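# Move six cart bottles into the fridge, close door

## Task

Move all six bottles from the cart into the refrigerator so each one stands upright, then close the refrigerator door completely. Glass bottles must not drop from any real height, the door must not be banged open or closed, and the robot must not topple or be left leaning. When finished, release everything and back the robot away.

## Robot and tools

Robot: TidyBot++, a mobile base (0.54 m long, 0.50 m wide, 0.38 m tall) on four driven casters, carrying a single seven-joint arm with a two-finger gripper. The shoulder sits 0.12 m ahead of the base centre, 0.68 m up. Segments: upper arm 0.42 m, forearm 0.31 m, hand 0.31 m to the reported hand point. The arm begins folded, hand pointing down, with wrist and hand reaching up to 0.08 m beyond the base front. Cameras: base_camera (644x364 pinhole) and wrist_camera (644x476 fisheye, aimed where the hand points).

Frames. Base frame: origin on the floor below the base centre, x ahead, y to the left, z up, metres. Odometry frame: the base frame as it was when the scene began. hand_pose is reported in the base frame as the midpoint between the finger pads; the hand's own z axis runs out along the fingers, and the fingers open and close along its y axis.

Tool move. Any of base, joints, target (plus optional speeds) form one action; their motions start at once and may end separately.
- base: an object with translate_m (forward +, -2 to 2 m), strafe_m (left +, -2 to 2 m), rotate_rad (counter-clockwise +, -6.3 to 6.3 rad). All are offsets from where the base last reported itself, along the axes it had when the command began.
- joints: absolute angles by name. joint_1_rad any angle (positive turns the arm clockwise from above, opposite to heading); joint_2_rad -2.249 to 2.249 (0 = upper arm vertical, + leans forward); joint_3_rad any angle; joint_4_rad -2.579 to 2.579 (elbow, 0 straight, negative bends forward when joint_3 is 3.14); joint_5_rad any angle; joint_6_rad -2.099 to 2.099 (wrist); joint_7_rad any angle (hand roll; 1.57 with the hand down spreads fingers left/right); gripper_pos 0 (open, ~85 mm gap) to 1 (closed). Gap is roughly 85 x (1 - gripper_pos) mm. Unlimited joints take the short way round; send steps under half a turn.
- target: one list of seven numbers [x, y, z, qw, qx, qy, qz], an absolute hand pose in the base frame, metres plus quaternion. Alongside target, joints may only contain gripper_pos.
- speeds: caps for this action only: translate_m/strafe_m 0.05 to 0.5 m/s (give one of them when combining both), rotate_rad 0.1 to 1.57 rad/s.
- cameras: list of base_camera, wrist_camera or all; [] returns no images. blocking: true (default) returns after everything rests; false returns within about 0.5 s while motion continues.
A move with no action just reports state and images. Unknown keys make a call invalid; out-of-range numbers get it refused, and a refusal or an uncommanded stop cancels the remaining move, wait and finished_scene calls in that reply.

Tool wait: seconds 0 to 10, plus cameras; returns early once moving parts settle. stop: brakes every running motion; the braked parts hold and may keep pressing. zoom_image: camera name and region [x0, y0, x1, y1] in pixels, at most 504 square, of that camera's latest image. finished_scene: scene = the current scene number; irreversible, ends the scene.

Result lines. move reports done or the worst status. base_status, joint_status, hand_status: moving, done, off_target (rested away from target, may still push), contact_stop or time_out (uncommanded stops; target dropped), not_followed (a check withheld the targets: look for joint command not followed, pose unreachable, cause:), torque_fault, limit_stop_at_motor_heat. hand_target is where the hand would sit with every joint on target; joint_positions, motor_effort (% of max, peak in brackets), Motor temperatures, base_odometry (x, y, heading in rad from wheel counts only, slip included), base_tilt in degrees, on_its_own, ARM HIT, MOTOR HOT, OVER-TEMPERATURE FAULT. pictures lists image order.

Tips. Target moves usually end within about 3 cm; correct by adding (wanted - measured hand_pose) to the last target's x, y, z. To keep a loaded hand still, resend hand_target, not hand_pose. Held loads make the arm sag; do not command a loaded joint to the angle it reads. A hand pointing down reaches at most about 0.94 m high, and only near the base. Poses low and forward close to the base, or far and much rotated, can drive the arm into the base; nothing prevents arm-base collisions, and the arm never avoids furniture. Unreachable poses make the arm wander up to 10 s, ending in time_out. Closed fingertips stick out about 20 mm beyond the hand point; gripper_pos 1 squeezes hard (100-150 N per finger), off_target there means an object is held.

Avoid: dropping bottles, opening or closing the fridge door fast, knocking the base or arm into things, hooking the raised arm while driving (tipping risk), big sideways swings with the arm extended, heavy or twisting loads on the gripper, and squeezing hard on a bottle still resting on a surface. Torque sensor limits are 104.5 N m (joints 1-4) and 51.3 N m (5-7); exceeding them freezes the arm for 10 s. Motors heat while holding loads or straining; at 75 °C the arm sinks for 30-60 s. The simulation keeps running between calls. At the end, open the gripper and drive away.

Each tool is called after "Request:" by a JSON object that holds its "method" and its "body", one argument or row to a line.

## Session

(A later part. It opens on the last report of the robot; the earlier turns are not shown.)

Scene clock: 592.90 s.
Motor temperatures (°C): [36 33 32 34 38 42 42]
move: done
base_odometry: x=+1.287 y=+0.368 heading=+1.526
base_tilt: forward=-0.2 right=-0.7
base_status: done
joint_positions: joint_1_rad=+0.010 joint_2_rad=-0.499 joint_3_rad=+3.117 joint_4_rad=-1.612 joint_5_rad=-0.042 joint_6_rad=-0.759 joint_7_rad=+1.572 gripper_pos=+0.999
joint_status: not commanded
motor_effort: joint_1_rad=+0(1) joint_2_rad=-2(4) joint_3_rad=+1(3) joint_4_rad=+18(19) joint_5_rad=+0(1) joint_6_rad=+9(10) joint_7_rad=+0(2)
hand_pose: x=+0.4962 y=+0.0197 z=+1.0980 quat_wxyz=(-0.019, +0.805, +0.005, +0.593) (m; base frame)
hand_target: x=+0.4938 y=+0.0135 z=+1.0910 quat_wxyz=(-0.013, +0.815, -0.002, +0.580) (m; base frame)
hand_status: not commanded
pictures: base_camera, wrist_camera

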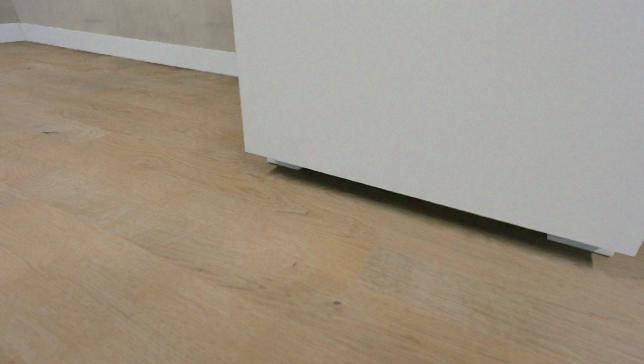

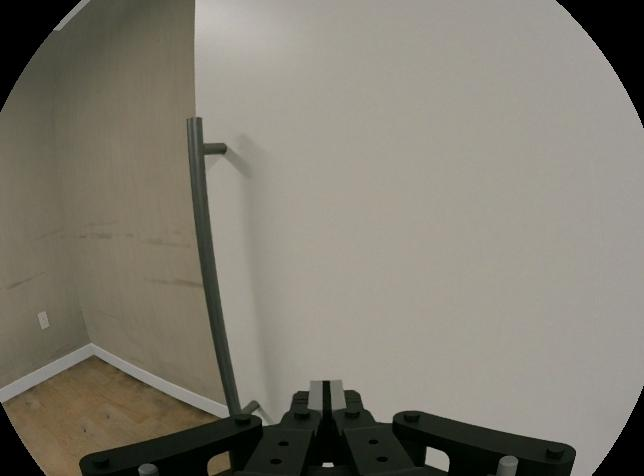

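Request:
{"method": "move", "body": {
  "base": {"translate_m":-0.12,"strafe_m":0.1,"rotate_rad":-0.398}
}}

Scene clock: 597.60 s.
Motor temperatures (°C): [36 33 32 34 38 42 42]
move: done
base_odometry: x=+1.182 y=+0.252 heading=+1.128
base_tilt: forward=-0.1 right=-0.7
base_status: done
joint_positions: joint_1_rad=+0.012 joint_2_rad=-0.502 joint_3_rad=+3.117 joint_4_rad=-1.611 joint_5_rad=-0.042 joint_6_rad=-0.759 joint_7_rad=+1.572 gripper_pos=+0.999
joint_status: not commanded
motor_effort: joint_1_rad=+0(1) joint_2_rad=-2(5) joint_3_rad=+3(3) joint_4_rad=+18(20) joint_5_rad=+0(1) joint_6_rad=+9(10) joint_7_rad=-1(2)
hand_pose: x=+0.4954 y=+0.0193 z=+1.0992 quat_wxyz=(-0.019, +0.804, +0.004, +0.594) (m; base frame)
hand_target: x=+0.4938 y=+0.0135 z=+1.0910 quat_wxyz=(-0.013, +0.815, -0.002, +0.580) (m; base frame)
hand_status: not commanded
pictures: base_camera, wrist_camera

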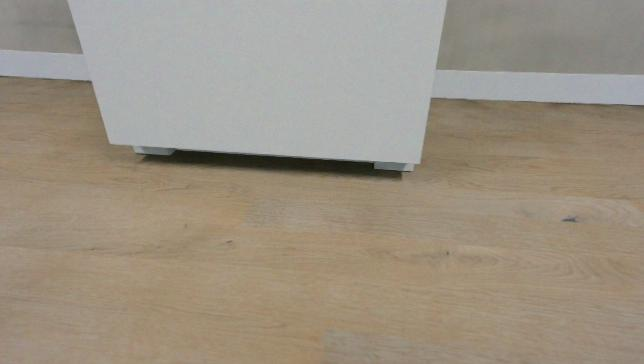

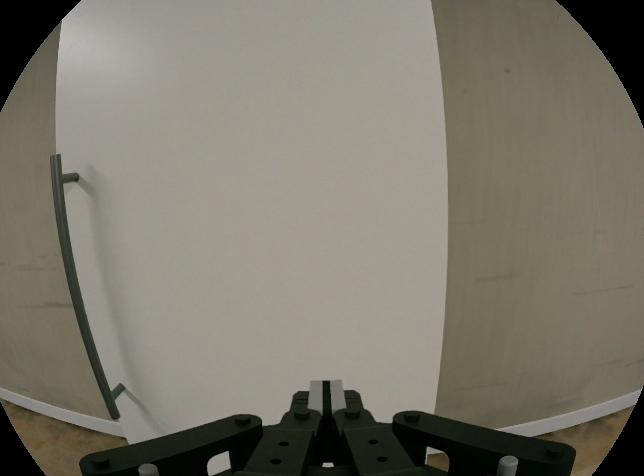

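Request:
{"method": "move", "body": {
  "base": {"translate_m":0.22,"strafe_m":0.08,"rotate_rad":-0.1},
  "speeds": {"translate_m":0.25}
}}

Request:
{"method": "zoom_image", "body": {
  "camera": "base_camera",
  "region": [0, 0, 440, 250]
}}

Scene clock: 604.27 s.
Motor temperatures (°C): [36 33 32 34 38 42 42]
move: done
base_odometry: x=+1.204 y=+0.485 heading=+1.028
base_tilt: forward=-0.1 right=-0.7
base_status: done
joint_positions: joint_1_rad=+0.012 joint_2_rad=-0.496 joint_3_rad=+3.118 joint_4_rad=-1.611 joint_5_rad=-0.042 joint_6_rad=-0.759 joint_7_rad=+1.572 gripper_pos=+0.999
joint_status: not commanded
motor_effort: joint_1_rad=+0(1) joint_2_rad=-2(5) joint_3_rad=+1(3) joint_4_rad=+18(19) joint_5_rad=+0(1) joint_6_rad=+9(10) joint_7_rad=+0(2)
hand_pose: x=+0.4978 y=+0.0183 z=+1.0970 quat_wxyz=(-0.018, +0.806, +0.003, +0.592) (m; base frame)
hand_target: x=+0.4938 y=+0.0135 z=+1.0910 quat_wxyz=(-0.013, +0.815, -0.002, +0.580) (m; base frame)
hand_status: not commanded
pictures: base_camera, wrist_camera

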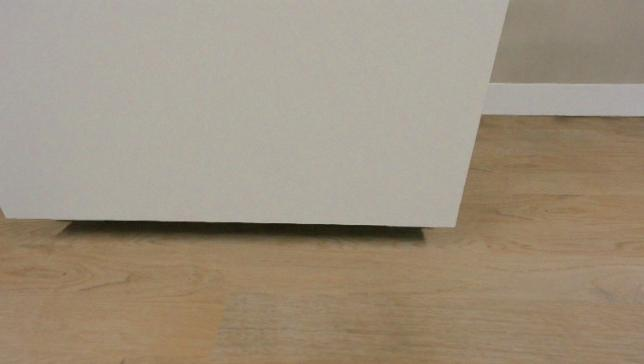

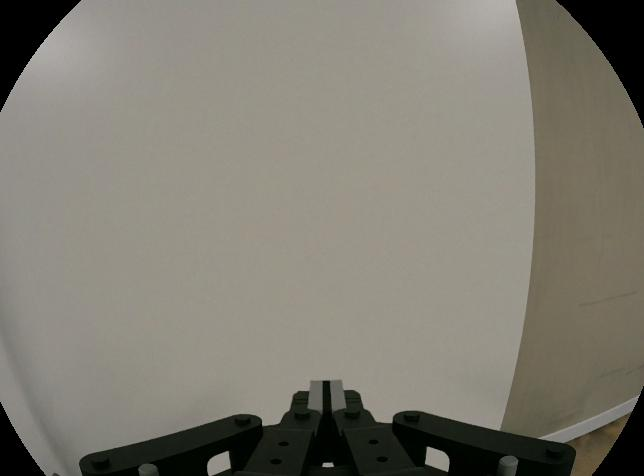

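Scaled by 1.145.

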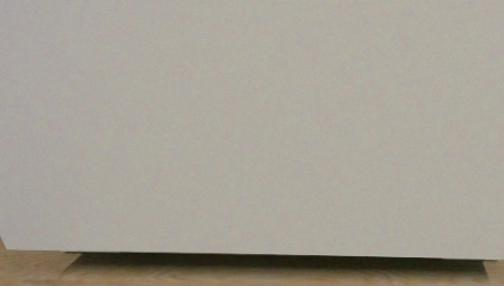

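Request:
{"method": "move", "body": {
  "base": {"strafe_m":0.12},
  "cameras": []
}}

Request:
{"method": "move", "body": {
  "base": {"translate_m":0.05},
  "speeds": {"translate_m":0.05},
  "cameras": ["wrist_camera"]
}}

Request:
{"method": "move", "body": {
  "base": {"translate_m":0.03},
  "speeds": {"translate_m":0.05},
  "cameras": ["wrist_camera","base_camera"]
}}

Scene clock: 609.07 s.
Motor temperatures (°C): [36 33 32 34 38 42 42]
move: done
base_odometry: x=+1.101 y=+0.547 heading=+1.028
base_tilt: forward=-0.2 right=-0.6
base_status: done
joint_positions: joint_1_rad=+0.012 joint_2_rad=-0.496 joint_3_rad=+3.112 joint_4_rad=-1.611 joint_5_rad=-0.042 joint_6_rad=-0.759 joint_7_rad=+1.572 gripper_pos=+0.999
joint_status: not commanded
motor_effort: joint_1_rad=+0(1) joint_2_rad=-2(3) joint_3_rad=+2(4) joint_4_rad=+19(19) joint_5_rad=+0(1) joint_6_rad=+10(10) joint_7_rad=-1(2)
hand_pose: x=+0.4977 y=+0.0214 z=+1.0969 quat_wxyz=(-0.019, +0.806, +0.006, +0.592) (m; base frame)
hand_target: x=+0.4938 y=+0.0135 z=+1.0910 quat_wxyz=(-0.013, +0.815, -0.002, +0.580) (m; base frame)
hand_status: not commanded
pictures: none
No camera images: "cameras" was empty.

Scene clock: 610.53 s.
Motor temperatures (°C): [36 33 32 34 38 42 42]
move: done
base_odometry: x=+1.127 y=+0.590 heading=+1.028
base_tilt: forward=-0.1 right=-0.8
base_status: done
joint_positions: joint_1_rad=+0.012 joint_2_rad=-0.495 joint_3_rad=+3.112 joint_4_rad=-1.611 joint_5_rad=-0.042 joint_6_rad=-0.759 joint_7_rad=+1.572 gripper_pos=+0.999
joint_status: not commanded
motor_effort: joint_1_rad=+0(0) joint_2_rad=-2(5) joint_3_rad=+2(3) joint_4_rad=+19(19) joint_5_rad=+0(1) joint_6_rad=+10(10) joint_7_rad=-1(2)
hand_pose: x=+0.4978 y=+0.0214 z=+1.0969 quat_wxyz=(-0.019, +0.806, +0.006, +0.592) (m; base frame)
hand_target: x=+0.4938 y=+0.0135 z=+1.0910 quat_wxyz=(-0.013, +0.815, -0.002, +0.580) (m; base frame)
hand_status: not commanded
pictures: wrist_camera

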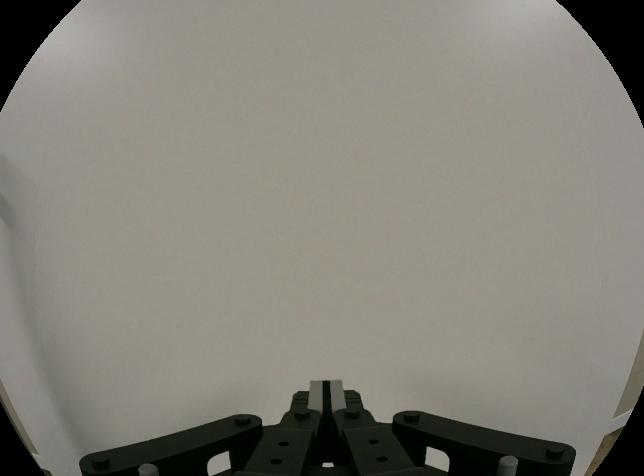

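Scene clock: 611.60 s.
Motor temperatures (°C): [36 33 32 34 38 42 42]
move: done
base_odometry: x=+1.142 y=+0.616 heading=+1.028
base_tilt: forward=-0.1 right=-0.7
base_status: done
joint_positions: joint_1_rad=+0.012 joint_2_rad=-0.495 joint_3_rad=+3.112 joint_4_rad=-1.611 joint_5_rad=-0.042 joint_6_rad=-0.759 joint_7_rad=+1.572 gripper_pos=+0.999
joint_status: not commanded
motor_effort: joint_1_rad=+0(0) joint_2_rad=-2(5) joint_3_rad=+2(3) joint_4_rad=+18(19) joint_5_rad=+0(1) joint_6_rad=+9(10) joint_7_rad=-1(2)
hand_pose: x=+0.4980 y=+0.0214 z=+1.0967 quat_wxyz=(-0.019, +0.806, +0.006, +0.592) (m; base frame)
hand_target: x=+0.4938 y=+0.0135 z=+1.0910 quat_wxyz=(-0.013, +0.815, -0.002, +0.580) (m; base frame)
hand_status: not commanded
pictures: base_camera, wrist_camera

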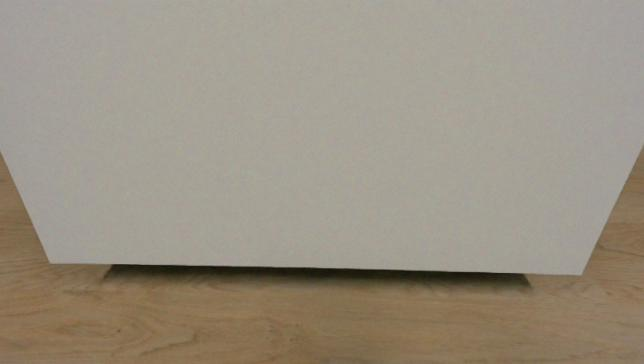

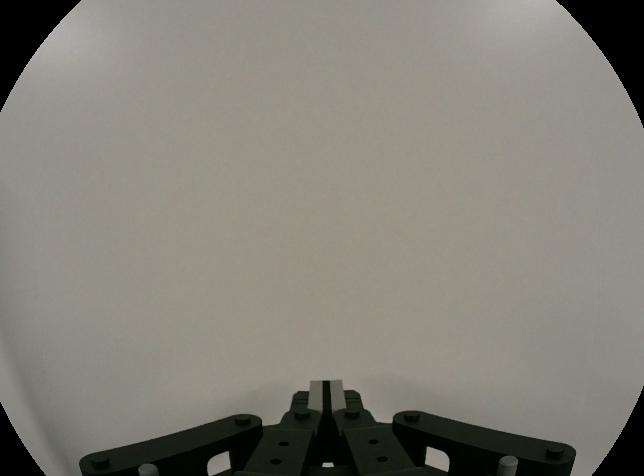

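Request:
{"method": "move", "body": {
  "base": {"translate_m":0.03},
  "speeds": {"translate_m":0.05},
  "cameras": []
}}

Request:
{"method": "move", "body": {
  "base": {"translate_m":0.02},
  "speeds": {"translate_m":0.05},
  "cameras": ["wrist_camera"]
}}

Request:
{"method": "move", "body": {
  "base": {"translate_m":0.02},
  "speeds": {"translate_m":0.05},
  "cameras": ["base_camera","wrist_camera"]
}}

Scene clock: 615.43 s.
Motor temperatures (°C): [36 32 32 34 38 42 42]
move: done
base_odometry: x=+1.157 y=+0.642 heading=+1.028
base_tilt: forward=-0.2 right=-0.6
base_status: done
joint_positions: joint_1_rad=+0.012 joint_2_rad=-0.497 joint_3_rad=+3.112 joint_4_rad=-1.611 joint_5_rad=-0.042 joint_6_rad=-0.759 joint_7_rad=+1.572 gripper_pos=+0.999
joint_status: not commanded
motor_effort: joint_1_rad=+0(0) joint_2_rad=-2(4) joint_3_rad=+2(3) joint_4_rad=+18(19) joint_5_rad=+1(1) joint_6_rad=+9(12) joint_7_rad=+0(2)
hand_pose: x=+0.4972 y=+0.0215 z=+1.0973 quat_wxyz=(-0.019, +0.806, +0.006, +0.592) (m; base frame)
hand_target: x=+0.4938 y=+0.0135 z=+1.0910 quat_wxyz=(-0.013, +0.815, -0.002, +0.580) (m; base frame)
hand_status: not commanded
pictures: none
No camera images: "cameras" was empty.

Scene clock: 616.37 s.
Motor temperatures (°C): [36 32 32 34 38 42 42]
move: done
base_odometry: x=+1.168 y=+0.659 heading=+1.028
base_tilt: forward=-0.1 right=-0.6
base_status: done
joint_positions: joint_1_rad=+0.012 joint_2_rad=-0.533 joint_3_rad=+3.112 joint_4_rad=-1.610 joint_5_rad=-0.042 joint_6_rad=-0.796 joint_7_rad=+1.572 gripper_pos=+0.999
joint_status: not commanded
motor_effort: joint_1_rad=+0(1) joint_2_rad=+5(8) joint_3_rad=+1(3) joint_4_rad=+20(21) joint_5_rad=+0(1) joint_6_rad=+16(18) joint_7_rad=+0(2)
hand_pose: x=+0.4787 y=+0.0215 z=+1.1001 quat_wxyz=(-0.018, +0.806, +0.007, +0.592) (m; base frame)
hand_target: x=+0.4938 y=+0.0135 z=+1.0910 quat_wxyz=(-0.013, +0.815, -0.002, +0.580) (m; base frame)
hand_status: not commanded
pictures: wrist_camera

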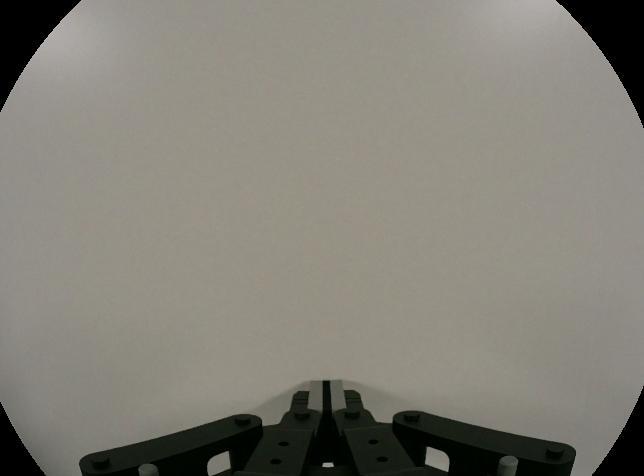

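Scene clock: 617.30 s.
Motor temperatures (°C): [36 32 32 34 38 42 42]
move: done
base_odometry: x=+1.178 y=+0.676 heading=+1.028
base_tilt: forward=-0.2 right=-0.7
base_status: done
joint_positions: joint_1_rad=+0.012 joint_2_rad=-0.570 joint_3_rad=+3.113 joint_4_rad=-1.610 joint_5_rad=-0.042 joint_6_rad=-0.834 joint_7_rad=+1.572 gripper_pos=+0.999
joint_status: not commanded
motor_effort: joint_1_rad=+0(1) joint_2_rad=+13(16) joint_3_rad=+1(2) joint_4_rad=+20(23) joint_5_rad=-1(2) joint_6_rad=+21(25) joint_7_rad=-1(2)
hand_pose: x=+0.4597 y=+0.0215 z=+1.1020 quat_wxyz=(-0.018, +0.806, +0.008, +0.592) (m; base frame)
hand_target: x=+0.4938 y=+0.0135 z=+1.0910 quat_wxyz=(-0.013, +0.815, -0.002, +0.580) (m; base frame)
hand_status: not commanded
pictures: base_camera, wrist_camera

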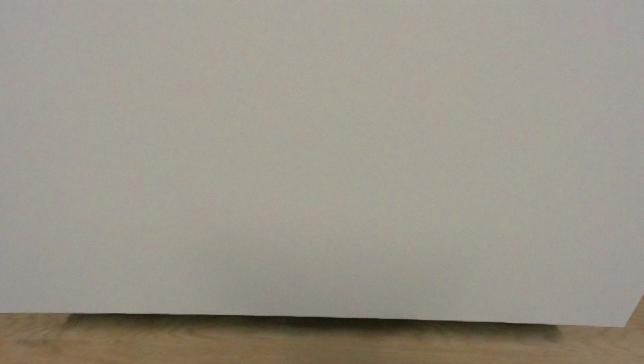

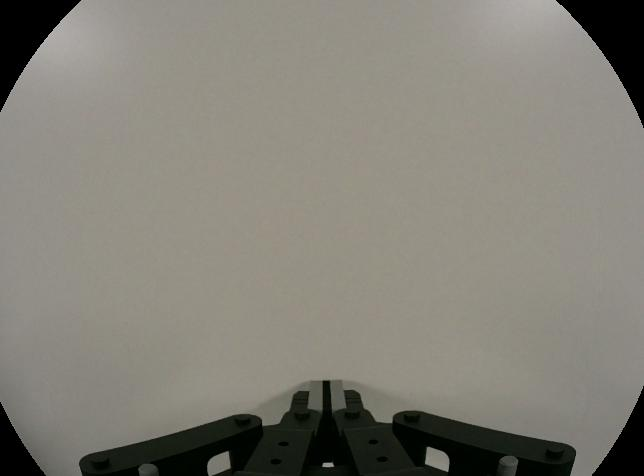

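Firmly shut. Back off and finish.

Request:
{"method": "move", "body": {
  "base": {"translate_m":-0.45},
  "speeds": {"translate_m":0.2}
}}

Scene clock: 621.50 s.
Motor temperatures (°C): [36 32 32 34 38 42 42]
move: done
base_odometry: x=+0.945 y=+0.290 heading=+1.028
base_tilt: forward=-0.1 right=-0.7
base_status: done
joint_positions: joint_1_rad=+0.012 joint_2_rad=-0.497 joint_3_rad=+3.113 joint_4_rad=-1.596 joint_5_rad=-0.042 joint_6_rad=-0.819 joint_7_rad=+1.572 gripper_pos=+0.999
joint_status: not commanded
motor_effort: joint_1_rad=+0(1) joint_2_rad=-2(13) joint_3_rad=+2(3) joint_4_rad=+18(19) joint_5_rad=+0(1) joint_6_rad=+10(20) joint_7_rad=-1(2)
hand_pose: x=+0.4905 y=+0.0212 z=+1.0886 quat_wxyz=(-0.019, +0.819, +0.007, +0.574) (m; base frame)
hand_target: x=+0.4938 y=+0.0135 z=+1.0910 quat_wxyz=(-0.013, +0.815, -0.002, +0.580) (m; base frame)
hand_status: not commanded
pictures: base_camera, wrist_camera

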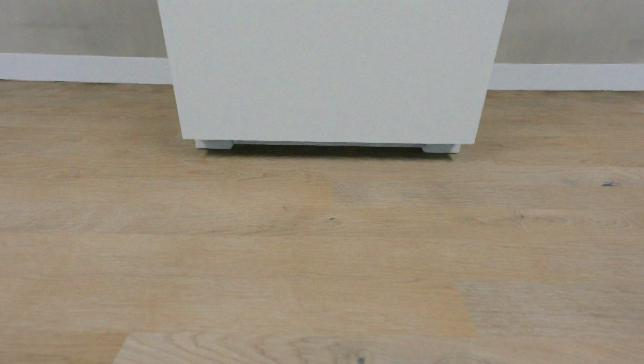

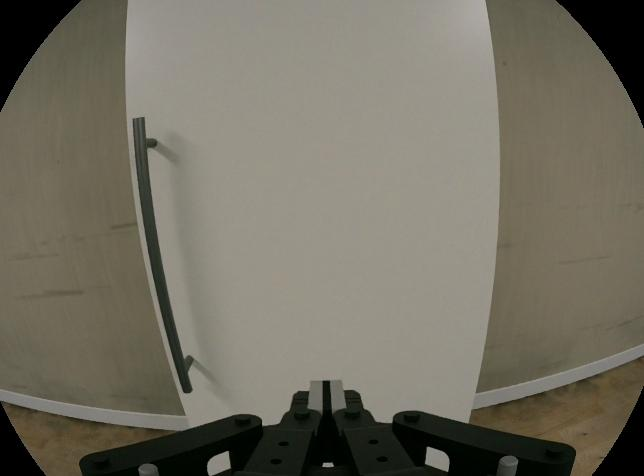

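Request:
{"method": "finished_scene", "body": {
  "scene": 1
}}

The scene is finished: the task was done.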